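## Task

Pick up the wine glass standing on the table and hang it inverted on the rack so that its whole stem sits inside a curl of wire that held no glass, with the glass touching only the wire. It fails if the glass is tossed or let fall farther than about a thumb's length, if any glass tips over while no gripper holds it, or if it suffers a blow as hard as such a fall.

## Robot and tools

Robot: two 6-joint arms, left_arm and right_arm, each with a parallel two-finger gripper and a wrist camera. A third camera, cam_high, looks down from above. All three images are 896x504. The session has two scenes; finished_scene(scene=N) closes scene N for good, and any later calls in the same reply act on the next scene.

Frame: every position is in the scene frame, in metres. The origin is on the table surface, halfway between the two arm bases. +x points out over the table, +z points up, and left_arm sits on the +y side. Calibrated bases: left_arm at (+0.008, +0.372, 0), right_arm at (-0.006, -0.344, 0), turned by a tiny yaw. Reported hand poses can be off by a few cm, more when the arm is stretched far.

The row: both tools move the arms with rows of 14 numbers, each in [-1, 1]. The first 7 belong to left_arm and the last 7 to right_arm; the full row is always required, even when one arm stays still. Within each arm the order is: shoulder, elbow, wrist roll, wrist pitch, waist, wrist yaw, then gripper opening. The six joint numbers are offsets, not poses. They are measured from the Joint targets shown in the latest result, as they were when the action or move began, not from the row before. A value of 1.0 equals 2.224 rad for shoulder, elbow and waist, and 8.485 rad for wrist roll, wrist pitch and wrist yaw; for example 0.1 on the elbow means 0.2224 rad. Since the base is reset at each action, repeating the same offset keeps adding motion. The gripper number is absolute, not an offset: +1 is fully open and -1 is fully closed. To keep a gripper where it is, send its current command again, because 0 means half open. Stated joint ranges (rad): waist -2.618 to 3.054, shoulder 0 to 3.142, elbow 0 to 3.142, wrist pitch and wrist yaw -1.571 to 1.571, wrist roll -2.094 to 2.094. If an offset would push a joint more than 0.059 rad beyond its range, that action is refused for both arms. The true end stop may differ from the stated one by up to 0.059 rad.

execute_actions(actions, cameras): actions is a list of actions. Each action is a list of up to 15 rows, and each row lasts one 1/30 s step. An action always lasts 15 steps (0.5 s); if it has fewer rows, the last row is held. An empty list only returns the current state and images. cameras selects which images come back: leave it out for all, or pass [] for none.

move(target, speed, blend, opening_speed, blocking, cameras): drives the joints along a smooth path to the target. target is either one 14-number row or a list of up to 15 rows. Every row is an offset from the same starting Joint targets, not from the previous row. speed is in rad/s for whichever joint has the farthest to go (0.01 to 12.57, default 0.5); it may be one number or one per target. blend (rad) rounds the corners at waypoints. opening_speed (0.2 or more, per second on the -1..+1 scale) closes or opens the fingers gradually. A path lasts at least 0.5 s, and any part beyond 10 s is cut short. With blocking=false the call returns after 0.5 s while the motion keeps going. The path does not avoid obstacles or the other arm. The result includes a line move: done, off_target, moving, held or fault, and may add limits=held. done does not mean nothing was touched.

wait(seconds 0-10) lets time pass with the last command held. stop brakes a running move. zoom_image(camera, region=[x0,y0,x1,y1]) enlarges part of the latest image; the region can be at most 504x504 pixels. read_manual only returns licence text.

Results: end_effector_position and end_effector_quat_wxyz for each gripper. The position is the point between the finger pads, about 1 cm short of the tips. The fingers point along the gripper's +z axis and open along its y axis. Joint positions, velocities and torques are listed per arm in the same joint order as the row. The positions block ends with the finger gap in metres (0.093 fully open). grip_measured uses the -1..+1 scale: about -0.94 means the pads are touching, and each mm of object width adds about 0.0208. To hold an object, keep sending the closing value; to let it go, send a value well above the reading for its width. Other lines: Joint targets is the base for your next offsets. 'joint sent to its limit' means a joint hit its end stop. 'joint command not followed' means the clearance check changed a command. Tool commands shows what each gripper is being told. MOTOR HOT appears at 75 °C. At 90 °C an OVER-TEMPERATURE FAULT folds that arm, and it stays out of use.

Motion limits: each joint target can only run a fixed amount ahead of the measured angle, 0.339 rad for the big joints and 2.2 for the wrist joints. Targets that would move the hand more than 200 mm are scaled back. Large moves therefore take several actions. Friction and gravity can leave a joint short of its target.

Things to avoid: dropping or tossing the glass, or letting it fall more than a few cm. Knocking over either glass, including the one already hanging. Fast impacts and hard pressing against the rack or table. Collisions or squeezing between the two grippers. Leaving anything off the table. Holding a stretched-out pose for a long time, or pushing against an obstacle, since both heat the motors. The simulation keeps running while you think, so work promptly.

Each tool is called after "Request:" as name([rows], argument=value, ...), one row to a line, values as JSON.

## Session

Request:
execute_actions(actions=[])

Request:
zoom_image(camera="cam_high", region=[340, 200, 640, 440])

Scene clock: 0.00 s.
left_arm: end_effector_position=(+0.4049, +0.3660, +0.0882) grip_measured=+1.000 end_effector_quat_wxyz=(+0.572, +0.000, +0.820, +0.013) | right_arm: end_effector_position=(+0.3743, -0.3516, +0.0940) grip_measured=+1.000 end_effector_quat_wxyz=(+0.593, +0.011, +0.805, -0.012)
Joint names: [shoulder, elbow, wrist roll, wrist pitch, waist, wrist yaw]
Joint positions: left_arm=[1.586 0.392 0.002 0.842 -0.038 -0.059 0.093] | right_arm=[1.537 0.303 0.002 0.934 -0.023 0.026 0.093]
Joint velocities: within noise
Joint torques (N m): no reading
Heat: left arm: 29 °C; right arm: 31 °C.
Joint targets: left_arm=[1.577 0.400 0.002 0.850 -0.038 -0.059] | right_arm=[1.531 0.310 0.002 0.937 -0.023 0.026]
Tool commands: left_gripper/opening=+1.0 right_gripper/opening=+1.0
camera_calibration:
cam_left_wrist: T_world_to_cam=[[0.00199801, -0.999632, -0.027052, 0.368692], [-0.699921, 0.0179232, -0.713996, 0.380002], [0.714218, 0.0203608, -0.699627, -0.154317], [0, 0, 0, 1]] pos_world=[0.375451, 0.364887, 0.17333]
cam_right_wrist: T_world_to_cam=[[-0.0544182, -0.998121, -0.0281602, -0.326267], [-0.657333, 0.0570387, -0.751438, 0.377021], [0.751633, -0.0223813, -0.659202, -0.149411], [0, 0, 0, 1]] pos_world=[0.342375, -0.350502, 0.175628]

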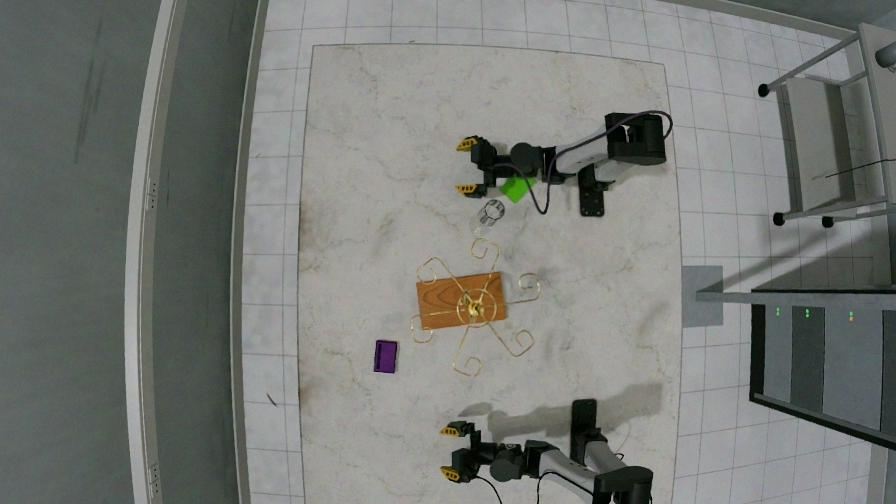

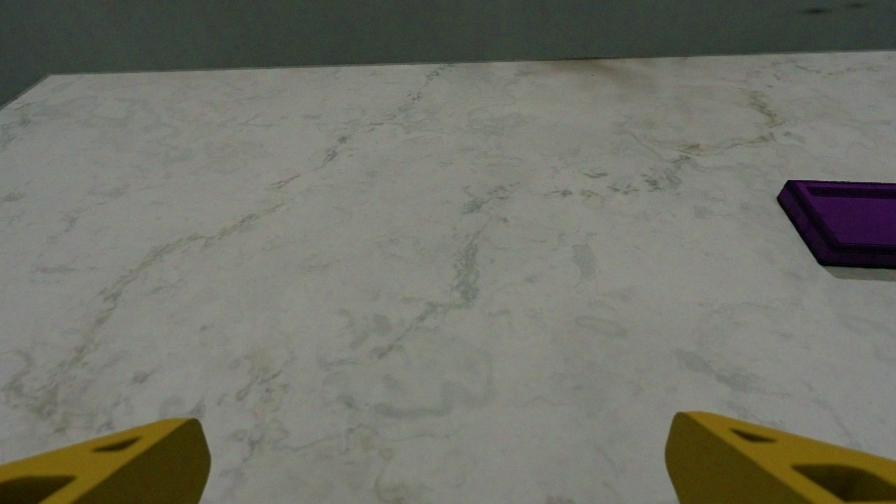

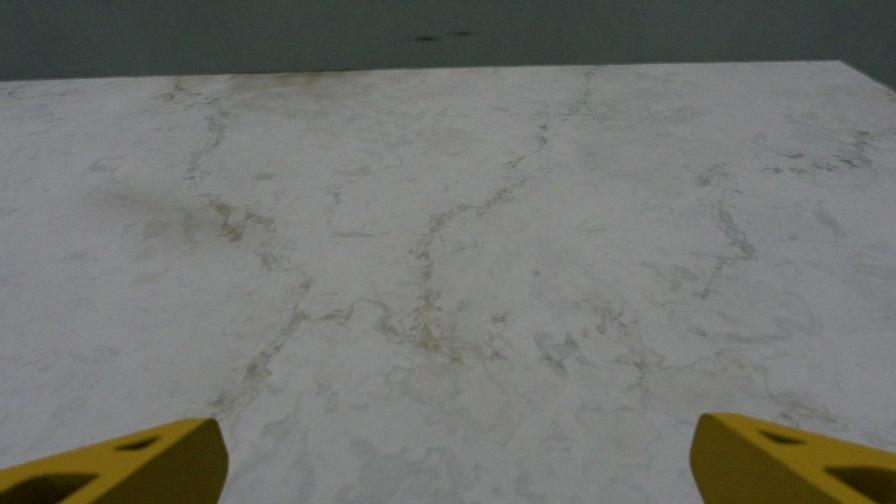

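Scaled by 1.680 from the camera's 896x504 image, which has a finer 1280x720 frame.

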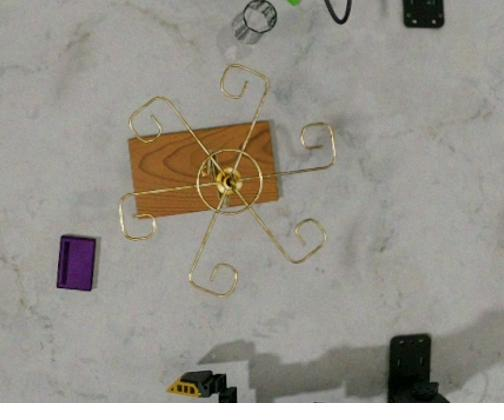

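Request:
execute_actions(actions=[])

Scene clock: 125.50 s.
left_arm: end_effector_position=(+0.4049, +0.3660, +0.0882) grip_measured=+1.000 end_effector_quat_wxyz=(+0.572, +0.000, +0.820, +0.013) | right_arm: end_effector_position=(+0.3743, -0.3516, +0.0940) grip_measured=+1.000 end_effector_quat_wxyz=(+0.593, +0.011, +0.805, -0.012)
Joint names: [shoulder, elbow, wrist roll, wrist pitch, waist, wrist yaw]
Joint positions: left_arm=[1.586 0.392 0.002 0.842 -0.038 -0.059 0.093] | right_arm=[1.537 0.303 0.002 0.934 -0.023 0.026 0.093]
Joint velocities: within noise
Joint torques (N m): left_arm=[-7.17 4.9 -0.05 2.01 -0.28 -0.05] | right_arm=[-5.3 5.31 -0.08 1.79 -0.17 -0.16]
Heat: left arm: 40 °C; right arm: 36 °C.
Joint targets: left_arm=[1.577 0.400 0.002 0.850 -0.038 -0.059] | right_arm=[1.531 0.310 0.002 0.937 -0.023 0.026]
Tool commands: left_gripper/opening=+1.0 right_gripper/opening=+1.0
camera_calibration:
cam_left_wrist: T_world_to_cam=[[0.00199801, -0.999632, -0.027052, 0.368692], [-0.699921, 0.0179232, -0.713996, 0.380002], [0.714218, 0.0203608, -0.699627, -0.154317], [0, 0, 0, 1]] pos_world=[0.375451, 0.364887, 0.17333]
cam_right_wrist: T_world_to_cam=[[-0.0544182, -0.998121, -0.0281602, -0.326267], [-0.657333, 0.0570387, -0.751438, 0.377021], [0.751633, -0.0223813, -0.659202, -0.149411], [0, 0, 0, 1]] pos_world=[0.342375, -0.350502, 0.175628]

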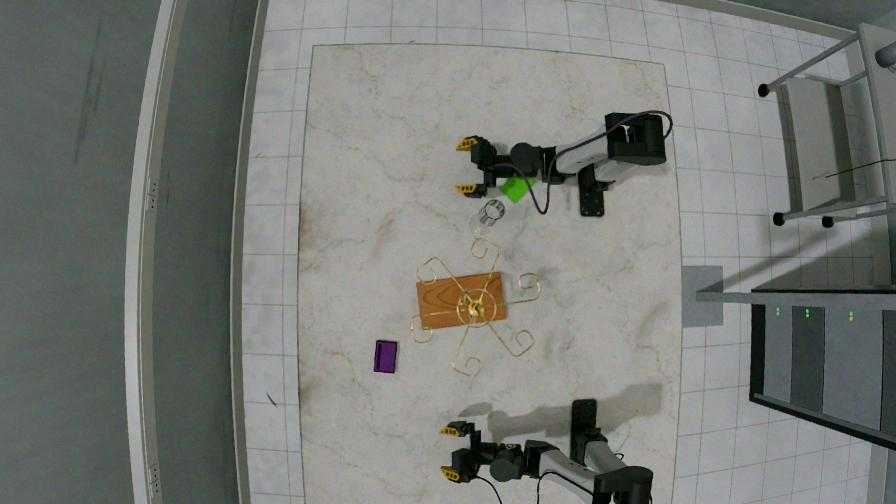

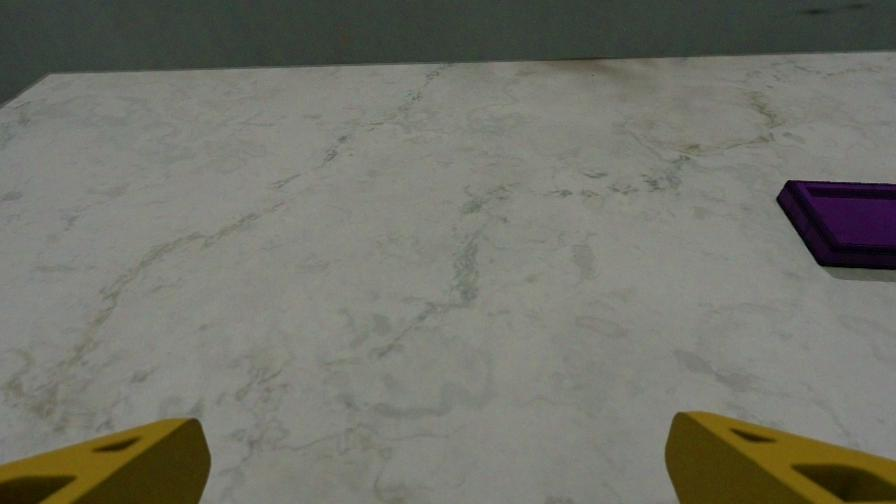

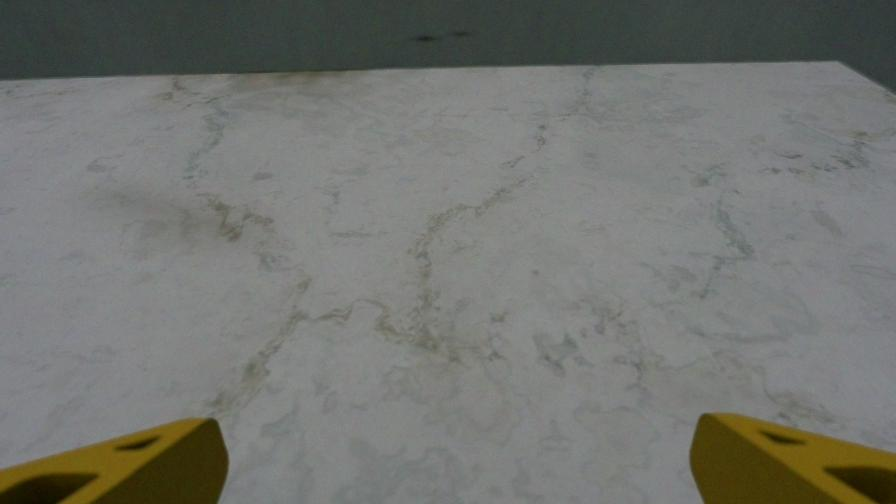

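Request:
zoom_image(camera="cam_high", region=[446, 190, 546, 290])

Request:
zoom_image(camera="cam_high", region=[400, 228, 560, 388])

Scaled by 5.040 from the camera's 896x504 image, which has a finer 1280x720 frame.

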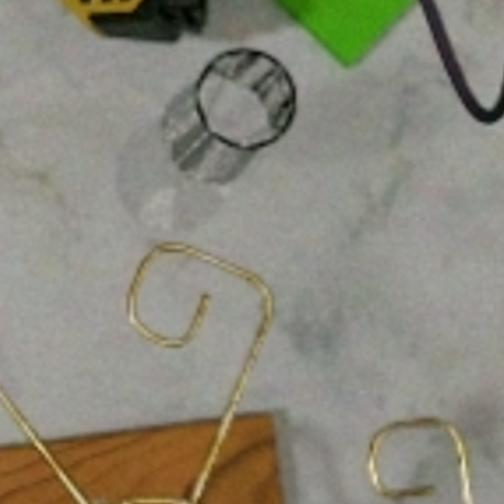

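Scaled by 3.150 from the camera's 896x504 image, which has a finer 1280x720 frame.

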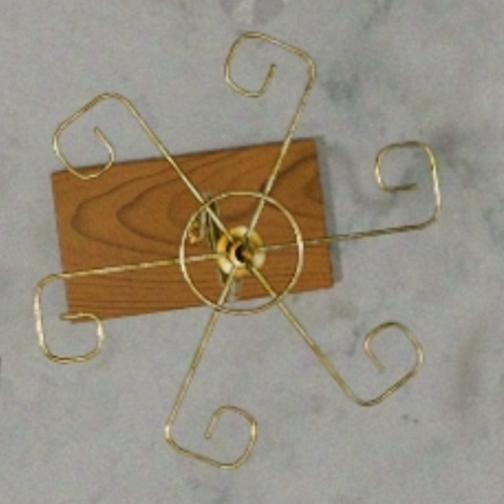

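Request:
move([
  [-0.3494, 0.2248, 0, -0.1355, 0, 0.007, 1, -0.3287, 0.2653, 0, -0.1458, 0, -0.0031, 1],
  [-0.5742, 0, 0, -0.0943, -0.3561, 0.007, 1, -0.5535, 0.4451, 0, -0.2637, 0.2127, -0.0031, 1],
], speed=1.0, blend=0.15)

Scene clock: 233.03 s.
left_arm: end_effector_position=(+0.1751, +0.1911, +0.3093) grip_measured=+1.000 end_effector_quat_wxyz=(+0.689, +0.264, +0.605, -0.299) | right_arm: end_effector_position=(+0.0697, -0.3085, +0.3578) grip_measured=+1.000 end_effector_quat_wxyz=(+0.580, -0.180, +0.784, +0.133)
Joint names: [shoulder, elbow, wrist roll, wrist pitch, waist, wrist yaw]
Joint positions: left_arm=[0.307 0.41 0.002 0.026 -0.826 -0.005 0.093] | right_arm=[0.298 1.288 0.002 -1.288 0.443 0.007 0.093]
Joint velocities: within noise
Joint torques (N m): left_arm=[1.31 4.88 -0.13 2.16 -0.72 0.05] | right_arm=[4.9 4.19 -0.09 1.67 0.58 -0.25]
Heat: left arm: 44 °C; right arm: 39 °C.
Joint targets: left_arm=[0.300 0.400 0.002 0.050 -0.830 0.000] | right_arm=[0.300 1.301 0.002 -1.300 0.450 -0.001]
move: done
camera_calibration:
cam_left_wrist: T_world_to_cam=[[-0.738178, -0.674502, -0.0118163, 0.26312], [-0.187186, 0.221623, -0.956998, 0.326653], [0.648116, -0.704223, -0.289854, 0.191334], [0, 0, 0, 1]] pos_world=[0.131368, 0.239823, 0.371175]
cam_right_wrist: T_world_to_cam=[[0.416021, -0.908729, -0.0337212, -0.295512], [-0.607708, -0.250243, -0.753704, 0.275074], [0.676474, 0.33405, -0.656348, 0.368519], [0, 0, 0, 1]] pos_world=[0.0408105, -0.322809, 0.439236]

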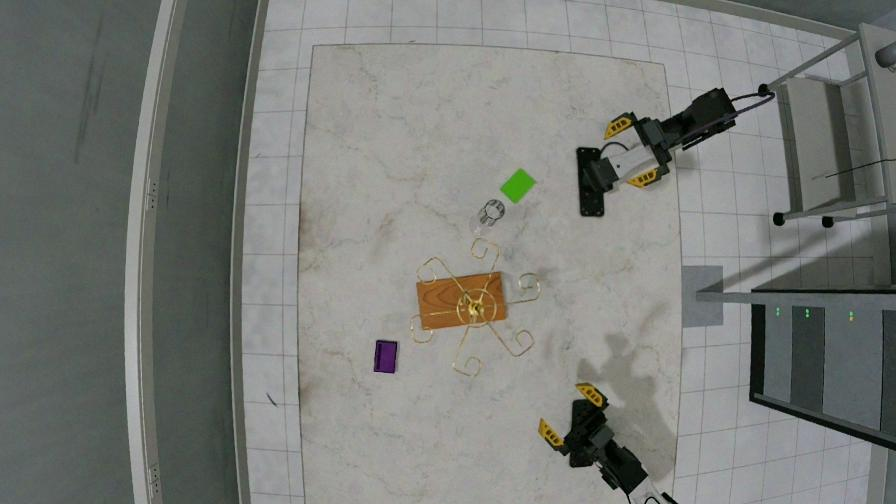

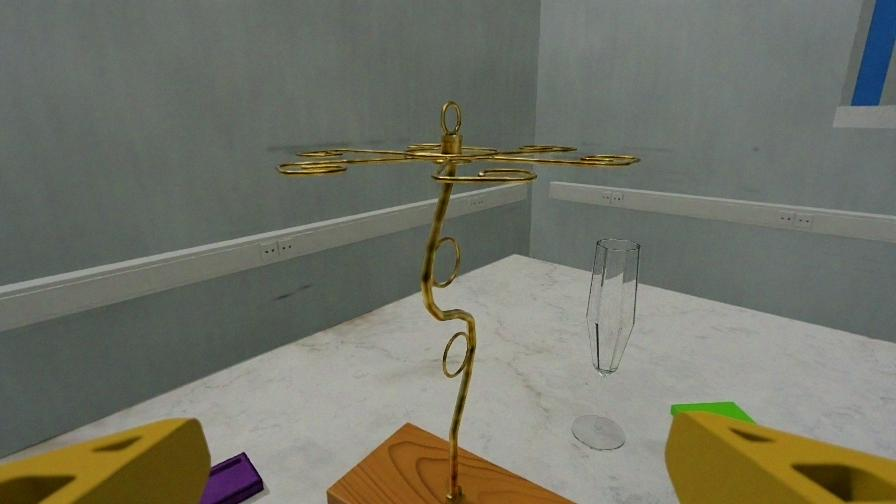

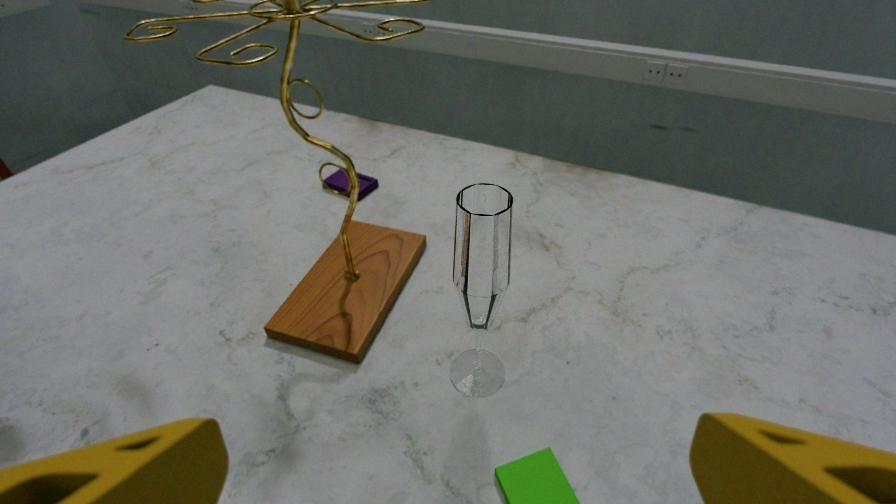

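Request:
zoom_image(camera="cam_right_wrist", region=[400, 170, 570, 410])

Request:
zoom_image(camera="cam_left_wrist", region=[540, 220, 680, 460])

Request:
zoom_image(camera="cam_left_wrist", region=[260, 90, 660, 310])

Request:
zoom_image(camera="cam_right_wrist", region=[110, 0, 450, 200])

Scaled by 2.100 from the camera's 896x504 image, which has a finer 1280x720 frame.

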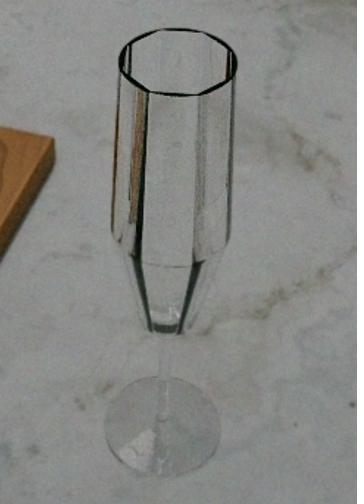

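Scaled by 2.100 from the camera's 896x504 image, which has a finer 1280x720 frame.

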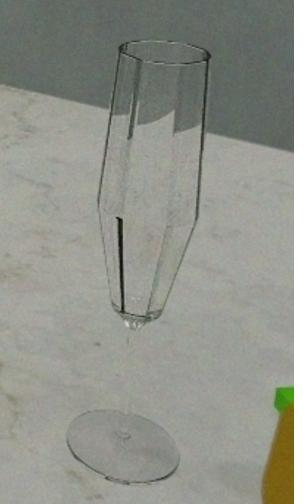

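Scaled by 1.260 from the camera's 896x504 image, which has a finer 1280x720 frame.

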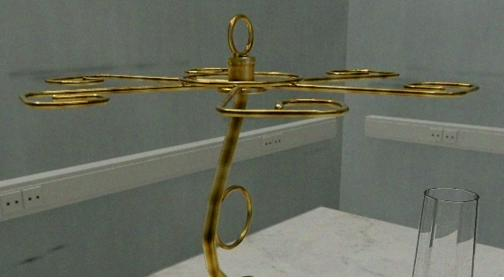

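Scaled by 1.482 from the camera's 896x504 image, which has a finer 1280x720 frame.

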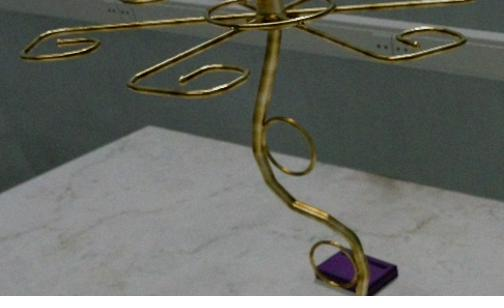

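Request:
zoom_image(camera="cam_high", region=[495, 262, 555, 322])

Request:
zoom_image(camera="cam_high", region=[460, 228, 520, 288])

Scaled by 8.400 from the camera's 896x504 image, which has a finer 1280x720 frame.

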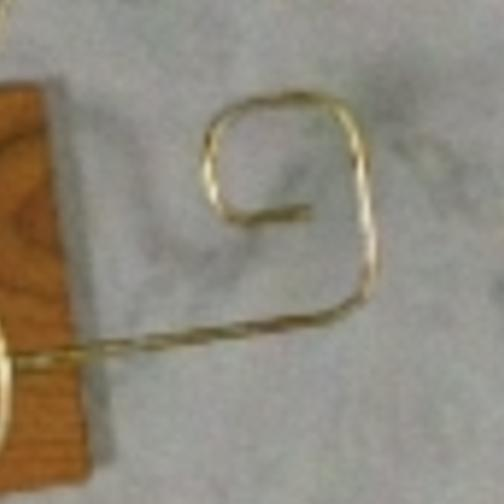

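Scaled by 8.400 from the camera's 896x504 image, which has a finer 1280x720 frame.

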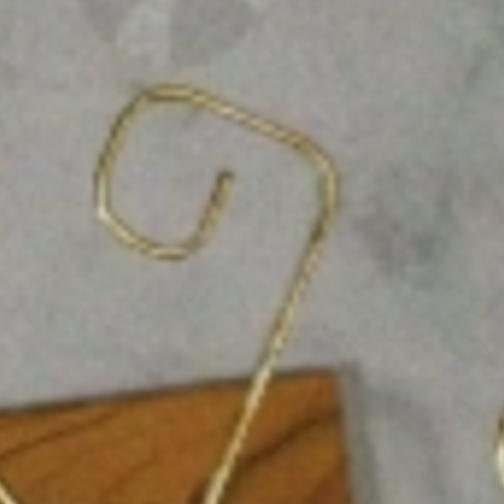

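Request:
move([
  [0.3049, 0.4856, -0.0002, -0.0792, -0.1034, 0, 1, 0.2248, -0.1803, -0.0002, 0.1179, -0.4856, 0, 1],
  [0.3049, 0.4856, -0.0002, -0.0792, -0.1034, 0, 1, 0.2248, -0.1803, 0.1235, 0.1179, -0.4856, 0, 1],
  [0.3049, 0.4856, -0.0002, -0.0792, -0.1034, 0, 1, 0.4047, -0.268, 0.1335, 0.0289, -0.4856, -0.1834, 1],
], speed=0.9)

Scene clock: 617.73 s.
left_arm: end_effector_position=(+0.1569, +0.1098, +0.4635) grip_measured=+1.000 end_effector_quat_wxyz=(+0.567, +0.380, +0.653, -0.328) | right_arm: end_effector_position=(+0.2317, -0.3045, +0.2206) grip_measured=+1.000 end_effector_quat_wxyz=(-0.161, +0.535, +0.477, +0.679)
Joint names: [shoulder, elbow, wrist roll, wrist pitch, waist, wrist yaw]
Joint positions: left_arm=[0.973 1.451 0.002 -0.62 -1.055 -0.005 0.093] | right_arm=[1.196 0.714 1.126 -1.039 -0.624 -1.544 0.093]
Joint velocities: within noise
Joint torques (N m): left_arm=[-0.64 7.04 -0.09 1.99 -0.81 0.05] | right_arm=[-2.29 4.52 -0.02 0.15 -0.73 -0.89]
Heat: left arm: 54 °C; right arm: 42 °C.
Joint targets: left_arm=[0.978 1.480 0.001 -0.622 -1.060 0.000] | right_arm=[1.200 0.705 1.134 -1.055 -0.630 -1.557]
move: done
camera_calibration:
cam_left_wrist: T_world_to_cam=[[-0.873633, -0.486475, -0.0103147, 0.196547], [-0.253007, 0.472263, -0.844367, 0.419362], [0.415635, -0.735057, -0.535666, 0.344291], [0, 0, 0, 1]] pos_world=[0.134712, 0.15064, 0.540548]
cam_right_wrist: T_world_to_cam=[[-0.748689, 0.496285, -0.439507, 0.423223], [-0.546844, -0.0875793, 0.832641, -0.0433185], [0.374736, 0.863731, 0.33696, 0.179624], [0, 0, 0, 1]] pos_world=[0.225862, -0.368979, 0.161552]

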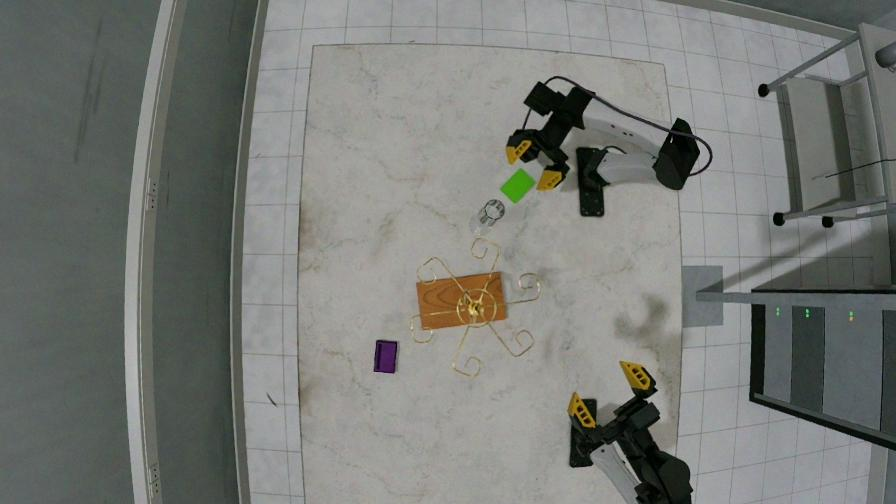

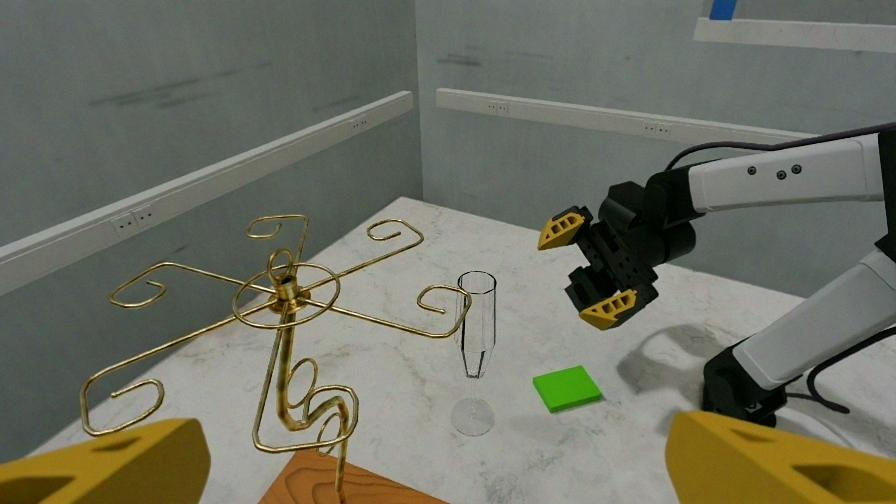

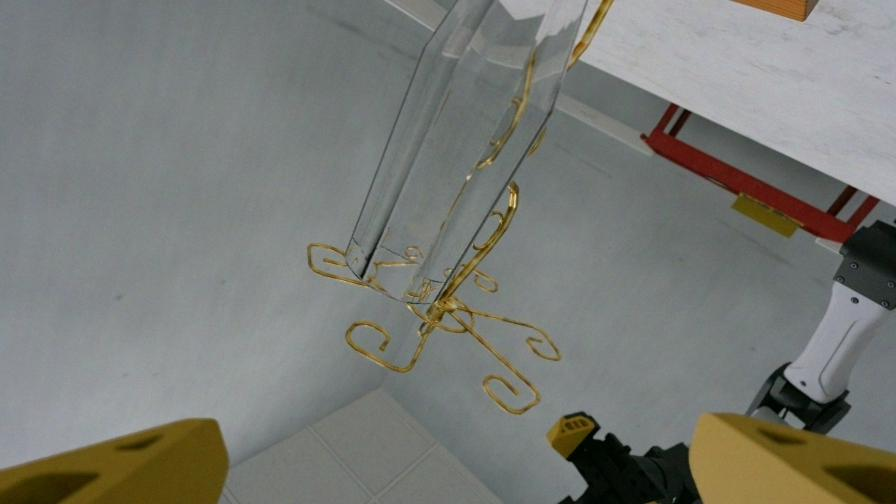

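Request:
move(target=[0, 0, 0, 0, 0, 0, 1, 0.1135, -0.0162, 0.0051, -0.0191, 0, 0, 1], speed=0.4)

Scene clock: 631.20 s.
left_arm: end_effector_position=(+0.1569, +0.1098, +0.4634) grip_measured=+1.000 end_effector_quat_wxyz=(+0.567, +0.380, +0.653, -0.328) | right_arm: end_effector_position=(+0.2340, -0.3061, +0.1759) grip_measured=+1.000 end_effector_quat_wxyz=(-0.326, +0.632, +0.334, +0.619)
Joint names: [shoulder, elbow, wrist roll, wrist pitch, waist, wrist yaw]
Joint positions: left_arm=[0.973 1.451 0.002 -0.62 -1.055 -0.005 0.093] | right_arm=[1.449 0.676 1.169 -1.199 -0.624 -1.548 0.093]
Joint velocities: within noise
Joint torques (N m): left_arm=[-0.57 7.05 -0.12 1.98 -0.92 0.04] | right_arm=[-3.34 3.58 0.02 -0.41 -0.81 -0.84]
Heat: left arm: 53 °C; right arm: 40 °C.
Joint targets: left_arm=[0.978 1.480 0.001 -0.622 -1.060 0.000] | right_arm=[1.453 0.668 1.178 -1.217 -0.630 -1.557]
move: done
camera_calibration:
cam_left_wrist: T_world_to_cam=[[-0.873646, -0.486451, -0.0103694, 0.196575], [-0.253108, 0.472566, -0.844167, 0.419222], [0.415546, -0.734878, -0.535981, 0.344446], [0, 0, 0, 1]] pos_world=[0.134712, 0.15064, 0.540548]
cam_right_wrist: T_world_to_cam=[[-0.830323, 0.55596, 0.038385, 0.359389], [-0.186367, -0.34193, 0.92106, -0.182834], [0.525197, 0.757623, 0.387525, 0.118577], [0, 0, 0, 1]] pos_world=[0.202059, -0.352159, 0.108655]

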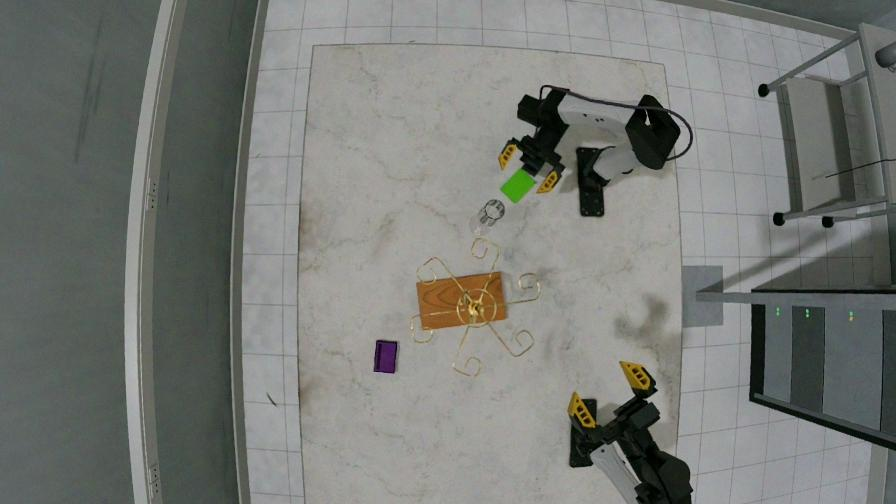

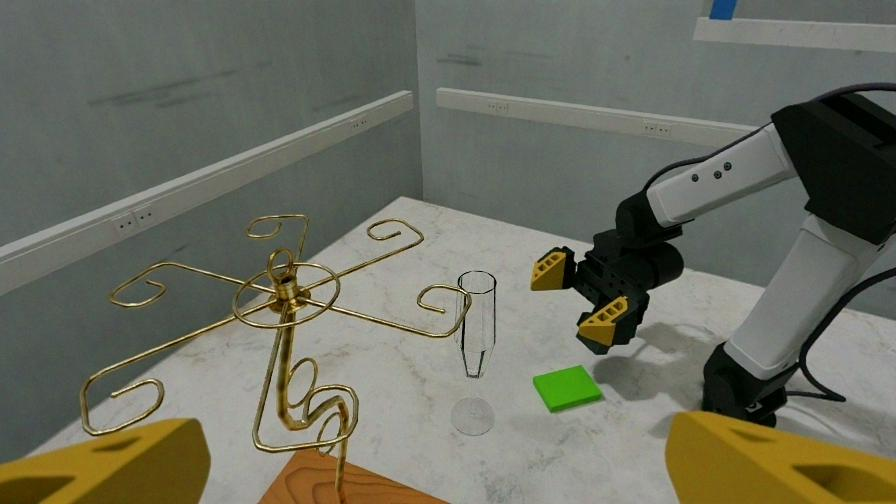

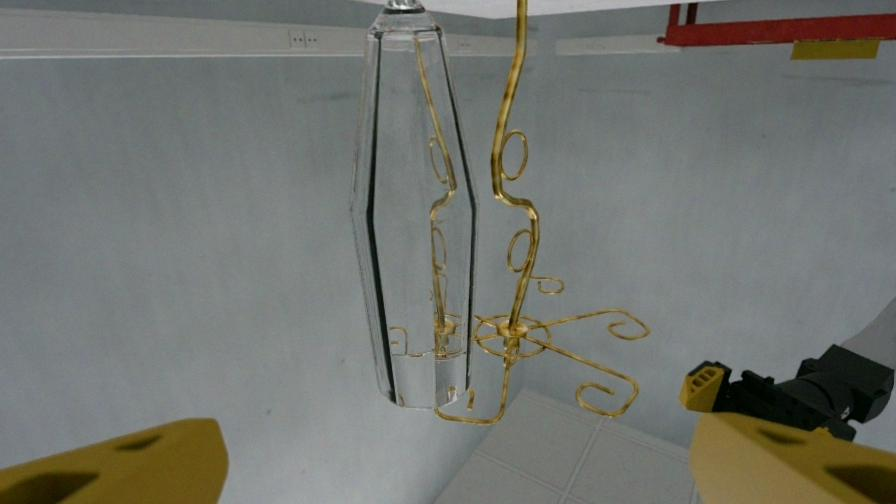

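Request:
move(target=[0, 0, 0, 0, 0, 0, 1, 0.1326, 0.147, 0, -0.0013, 0.1241, 0, 1], speed=0.35, cameras=["cam_right_wrist", "cam_left_wrist"])

Scene clock: 724.73 s.
left_arm: end_effector_position=(+0.1569, +0.1098, +0.4633) grip_measured=+1.000 end_effector_quat_wxyz=(+0.567, +0.380, +0.653, -0.328) | right_arm: end_effector_position=(+0.2877, -0.2705, +0.1748) grip_measured=+1.000 end_effector_quat_wxyz=(-0.408, +0.584, +0.411, +0.568)
Joint names: [shoulder, elbow, wrist roll, wrist pitch, waist, wrist yaw]
Joint positions: left_arm=[0.973 1.451 0.002 -0.621 -1.055 -0.005 0.093] | right_arm=[1.741 0.971 1.17 -1.211 -0.359 -1.548 0.093]
Joint velocities: within noise
Joint torques (N m): left_arm=[-0.47 7.01 -0.07 2.03 -0.9 0.11] | right_arm=[-5.63 6.16 -0.01 -0.46 0.2 -0.83]
Heat: left arm: 51 °C; right arm: 36 °C.
Joint targets: left_arm=[0.978 1.480 0.001 -0.622 -1.060 0.000] | right_arm=[1.748 0.995 1.178 -1.228 -0.354 -1.557]
move: done
camera_calibration:
cam_left_wrist: T_world_to_cam=[[-0.873637, -0.486469, -0.0103502, 0.196516], [-0.253287, 0.472828, -0.843967, 0.419061], [0.415457, -0.734698, -0.536296, 0.344474], [0, 0, 0, 1]] pos_world=[0.134712, 0.15054, 0.540448]
cam_right_wrist: T_world_to_cam=[[-0.946412, 0.31915, 0.0494716, 0.351618], [-0.0807446, -0.382139, 0.92057, -0.200811], [0.312705, 0.867244, 0.387431, 0.154634], [0, 0, 0, 1]] pos_world=[0.268206, -0.323062, 0.107556]
Images, in order (width x height): cam_left_wrist 896x504, cam_right_wrist 896x504.

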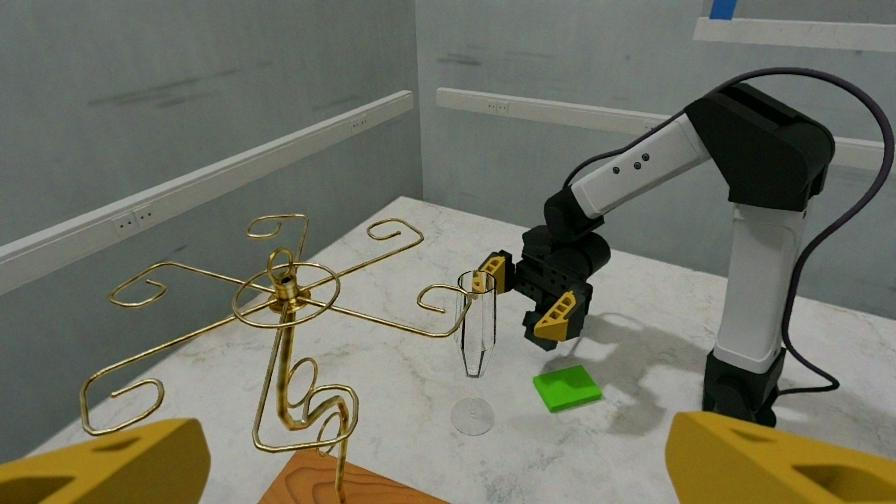

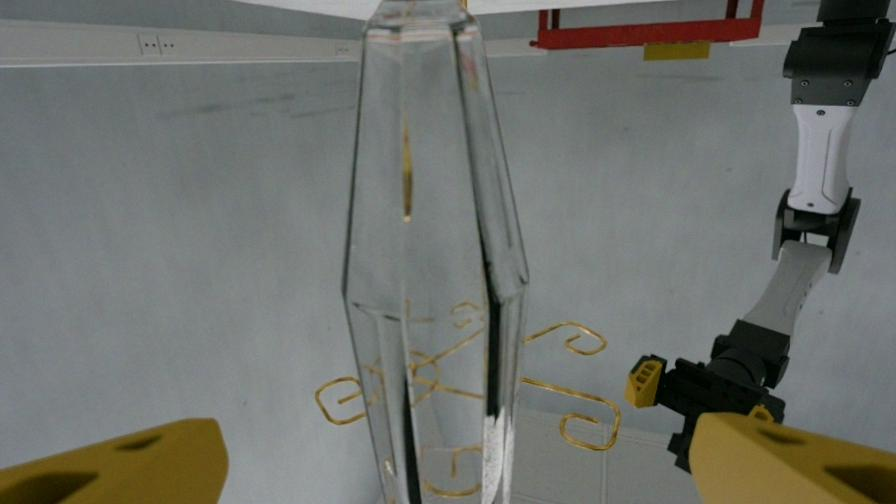

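Request:
move(target=[0, 0, 0, 0, 0, 0, 1, 0.0418, 0.0562, 0, -0.0027, 0.0429, 0, 1], speed=0.25, cameras=["cam_right_wrist", "cam_left_wrist"])

Scene clock: 753.13 s.
left_arm: end_effector_position=(+0.1569, +0.1098, +0.4632) grip_measured=+1.000 end_effector_quat_wxyz=(+0.567, +0.380, +0.653, -0.327) | right_arm: end_effector_position=(+0.3070, -0.2500, +0.1764) grip_measured=+1.000 end_effector_quat_wxyz=(-0.432, +0.562, +0.441, +0.550)
Joint names: [shoulder, elbow, wrist roll, wrist pitch, waist, wrist yaw]
Joint positions: left_arm=[0.973 1.451 0.002 -0.621 -1.055 -0.005 0.093] | right_arm=[1.833 1.096 1.17 -1.233 -0.264 -1.548 0.093]
Joint velocities: within noise
Joint torques (N m): left_arm=[-0.68 7.04 -0.1 1.95 -1.02 0.07] | right_arm=[-6.52 6.13 -0.01 -0.44 0.5 -0.82]
Heat: left arm: 51 °C; right arm: 35 °C.
Joint targets: left_arm=[0.978 1.480 0.001 -0.622 -1.060 0.000] | right_arm=[1.840 1.120 1.178 -1.251 -0.259 -1.557]
move: done
camera_calibration:
cam_left_wrist: T_world_to_cam=[[-0.873627, -0.486487, -0.010331, 0.196506], [-0.253466, 0.473089, -0.843767, 0.418853], [0.415369, -0.734519, -0.536611, 0.344576], [0, 0, 0, 1]] pos_world=[0.134712, 0.15054, 0.540348]
cam_right_wrist: T_world_to_cam=[[-0.972872, 0.22806, 0.0388309, 0.350566], [-0.0536659, -0.385753, 0.92104, -0.202215], [0.225031, 0.89397, 0.387528, 0.163809], [0, 0, 0, 1]] pos_world=[0.293342, -0.304395, 0.109155]
Images, in order (width x height): cam_left_wrist 896x504, cam_right_wrist 896x504.

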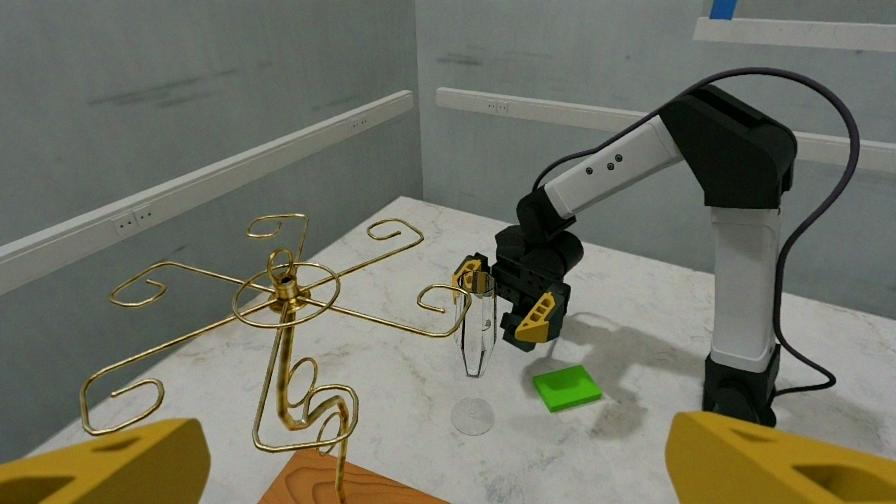

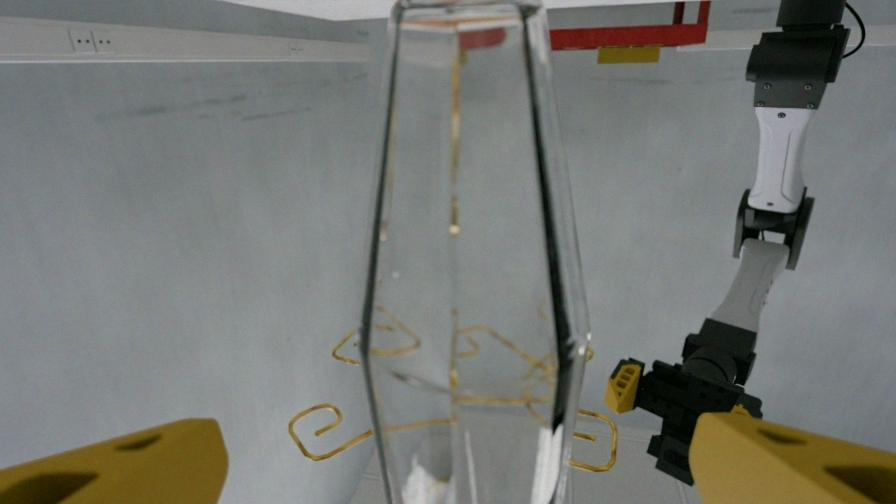

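Request:
move([
  [0, 0, 0, 0, 0, 0, 1, 0.0211, 0.0279, 0, -0.0019, 0.0372, 0, 1],
  [0, 0, 0, 0, 0, 0, 1, 0.0211, 0.0279, 0, -0.0019, 0.0372, 0, 0.3],
], speed=0.2, opening_speed=0.5, cameras=["cam_right_wrist", "cam_left_wrist"])

Scene clock: 769.73 s.
left_arm: end_effector_position=(+0.1569, +0.1098, +0.4632) grip_measured=+1.000 end_effector_quat_wxyz=(+0.567, +0.380, +0.653, -0.327) | right_arm: end_effector_position=(+0.3113, -0.2265, +0.1763) grip_measured=+0.303 end_effector_quat_wxyz=(-0.455, +0.544, +0.464, +0.532)
Joint names: [shoulder, elbow, wrist roll, wrist pitch, waist, wrist yaw]
Joint positions: left_arm=[0.973 1.451 0.002 -0.621 -1.055 -0.005 0.093] | right_arm=[1.88 1.157 1.17 -1.25 -0.181 -1.548 0.06]
Joint velocities: within noise
Joint torques (N m): left_arm=[-0.57 7.08 -0.11 1.97 -0.83 0.05] | right_arm=[-6.89 6.3 -0.01 -0.39 0.38 -0.87]
Heat: left arm: 51 °C; right arm: 35 °C.
Joint targets: left_arm=[0.978 1.480 0.001 -0.622 -1.060 0.000] | right_arm=[1.887 1.182 1.178 -1.267 -0.176 -1.557]
move: done
camera_calibration:
cam_left_wrist: T_world_to_cam=[[-0.873627, -0.486487, -0.010331, 0.196506], [-0.253466, 0.473089, -0.843767, 0.418853], [0.415369, -0.734519, -0.536611, 0.344576], [0, 0, 0, 1]] pos_world=[0.134712, 0.15054, 0.540348]
cam_right_wrist: T_world_to_cam=[[-0.988355, 0.146505, 0.0411252, 0.335309], [-0.0193602, -0.389135, 0.920977, -0.204272], [0.150931, 0.909456, 0.38744, 0.168503], [0, 0, 0, 1]] pos_world=[0.302018, -0.28186, 0.109055]
Images, in order (width x height): cam_left_wrist 896x504, cam_right_wrist 896x504.

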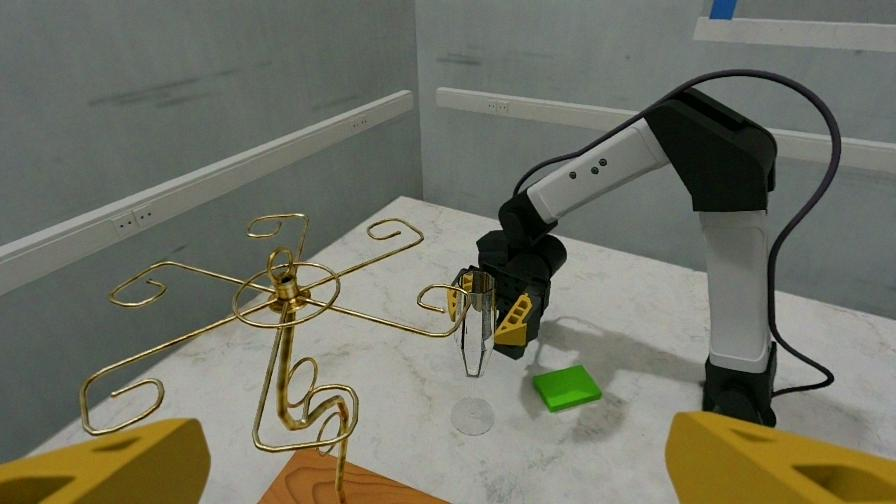

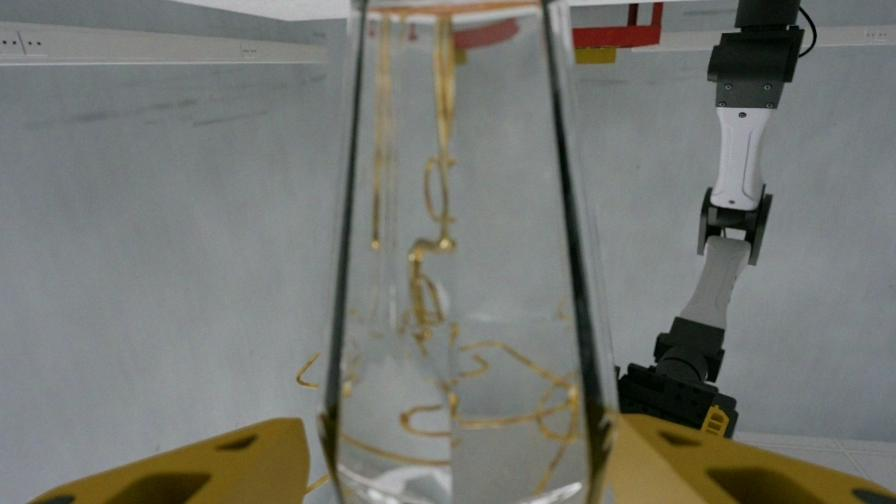

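Request:
move(target=[0, 0, 0, 0, 0, 0, 1, 0, 0, 0, 0, 0, 0, -0.12], opening_speed=0.25, cameras=["cam_right_wrist"])

Scene clock: 784.00 s.
left_arm: end_effector_position=(+0.1569, +0.1098, +0.4632) grip_measured=+1.000 end_effector_quat_wxyz=(+0.567, +0.380, +0.653, -0.327) | right_arm: end_effector_position=(+0.3111, -0.2265, +0.1765) grip_measured=-0.012 end_effector_quat_wxyz=(-0.456, +0.544, +0.463, +0.531)
Joint names: [shoulder, elbow, wrist roll, wrist pitch, waist, wrist yaw]
Joint positions: left_arm=[0.973 1.451 0.002 -0.621 -1.055 -0.005 0.093] | right_arm=[1.88 1.157 1.17 -1.254 -0.181 -1.548 0.045]
Joint velocities: within noise
Joint torques (N m): left_arm=[-0.7 7.04 -0.1 1.99 -0.92 0.07] | right_arm=[-6.84 6.24 -0.02 -0.41 0.29 -0.85]
Heat: left arm: 52 °C; right arm: 34 °C.
Joint targets: left_arm=[0.978 1.480 0.001 -0.622 -1.060 0.000] | right_arm=[1.887 1.182 1.178 -1.267 -0.176 -1.557]
move: done
camera_calibration:
cam_right_wrist: T_world_to_cam=[[-0.988185, 0.146554, 0.0448514, 0.334357], [-0.0160577, -0.390034, 0.92066, -0.205551], [0.15242, 0.909063, 0.387779, 0.167852], [0, 0, 0, 1]] pos_world=[0.301522, -0.281761, 0.109156]
Images, in order (width x height): cam_right_wrist 896x504.

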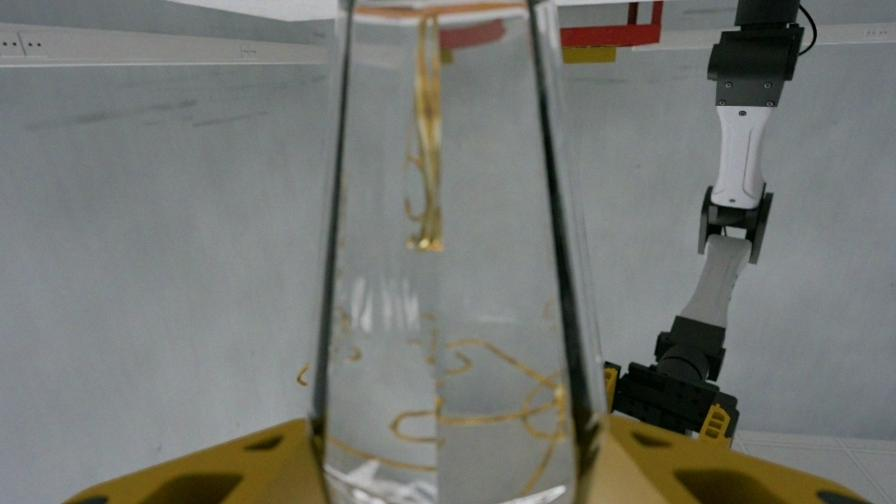

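Request:
move([
  [0, 0, 0, 0, 0, 0, 1, 0, 0, 0, 0, 0, 0, -0.18],
  [0, 0, 0, 0, 0, 0, 1, -0.054, 0.054, 0, 0, 0, 0, -0.18],
], speed=0.25, opening_speed=0.25, cameras=["cam_right_wrist", "cam_left_wrist"])

Scene clock: 842.20 s.
left_arm: end_effector_position=(+0.1569, +0.1098, +0.4632) grip_measured=+1.000 end_effector_quat_wxyz=(+0.567, +0.380, +0.653, -0.327) | right_arm: end_effector_position=(+0.3227, -0.2285, +0.2254) grip_measured=-0.021 end_effector_quat_wxyz=(-0.395, +0.497, +0.519, +0.573)
Joint names: [shoulder, elbow, wrist roll, wrist pitch, waist, wrist yaw]
Joint positions: left_arm=[0.973 1.451 0.002 -0.621 -1.055 -0.005 0.093] | right_arm=[1.79 1.277 1.171 -1.254 -0.181 -1.539 0.044]
Joint velocities: within noise
Joint torques (N m): left_arm=[-0.54 6.86 -0.13 2 -0.95 0.06] | right_arm=[-9.55 6.89 -0.06 -0.1 0.1 -0.96]
Heat: left arm: 52 °C; right arm: 34 °C.
Joint targets: left_arm=[0.978 1.480 0.001 -0.622 -1.060 0.000] | right_arm=[1.767 1.302 1.178 -1.267 -0.176 -1.557]
move: done
camera_calibration:
cam_left_wrist: T_world_to_cam=[[-0.873627, -0.486487, -0.010331, 0.196506], [-0.253466, 0.473089, -0.843767, 0.418853], [0.415369, -0.734519, -0.536611, 0.344576], [0, 0, 0, 1]] pos_world=[0.134712, 0.15054, 0.540348]
cam_right_wrist: T_world_to_cam=[[-0.976504, 0.141224, -0.162777, 0.385645], [-0.203088, -0.35042, 0.914309, -0.180337], [0.072082, 0.925884, 0.370867, 0.182485], [0, 0, 0, 1]] pos_world=[0.326805, -0.286616, 0.15998]
Images, in order (width x height): cam_left_wrist 896x504, cam_right_wrist 896x504.

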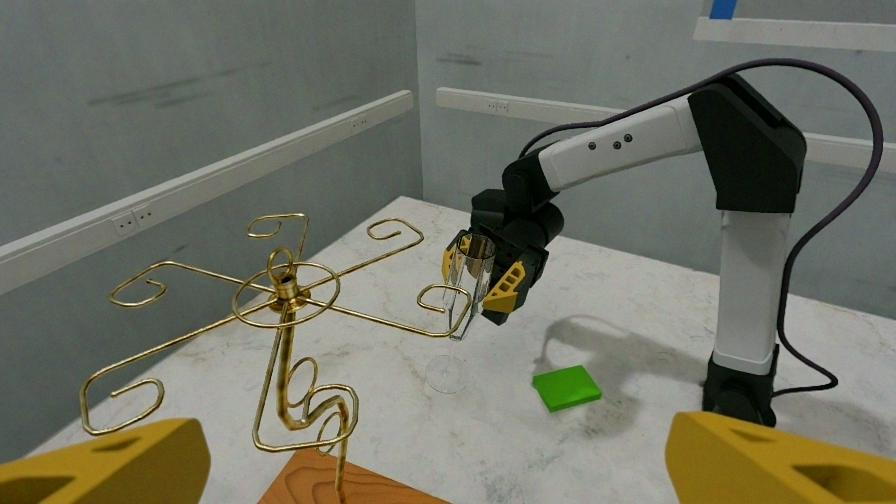

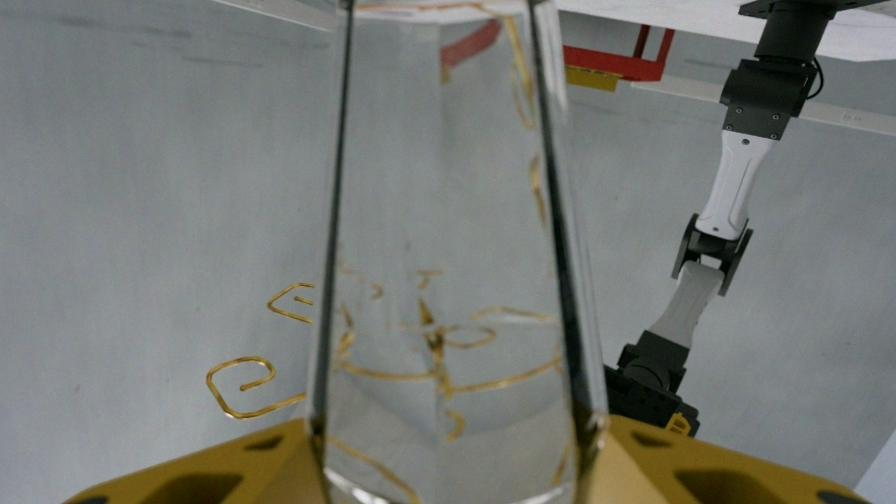

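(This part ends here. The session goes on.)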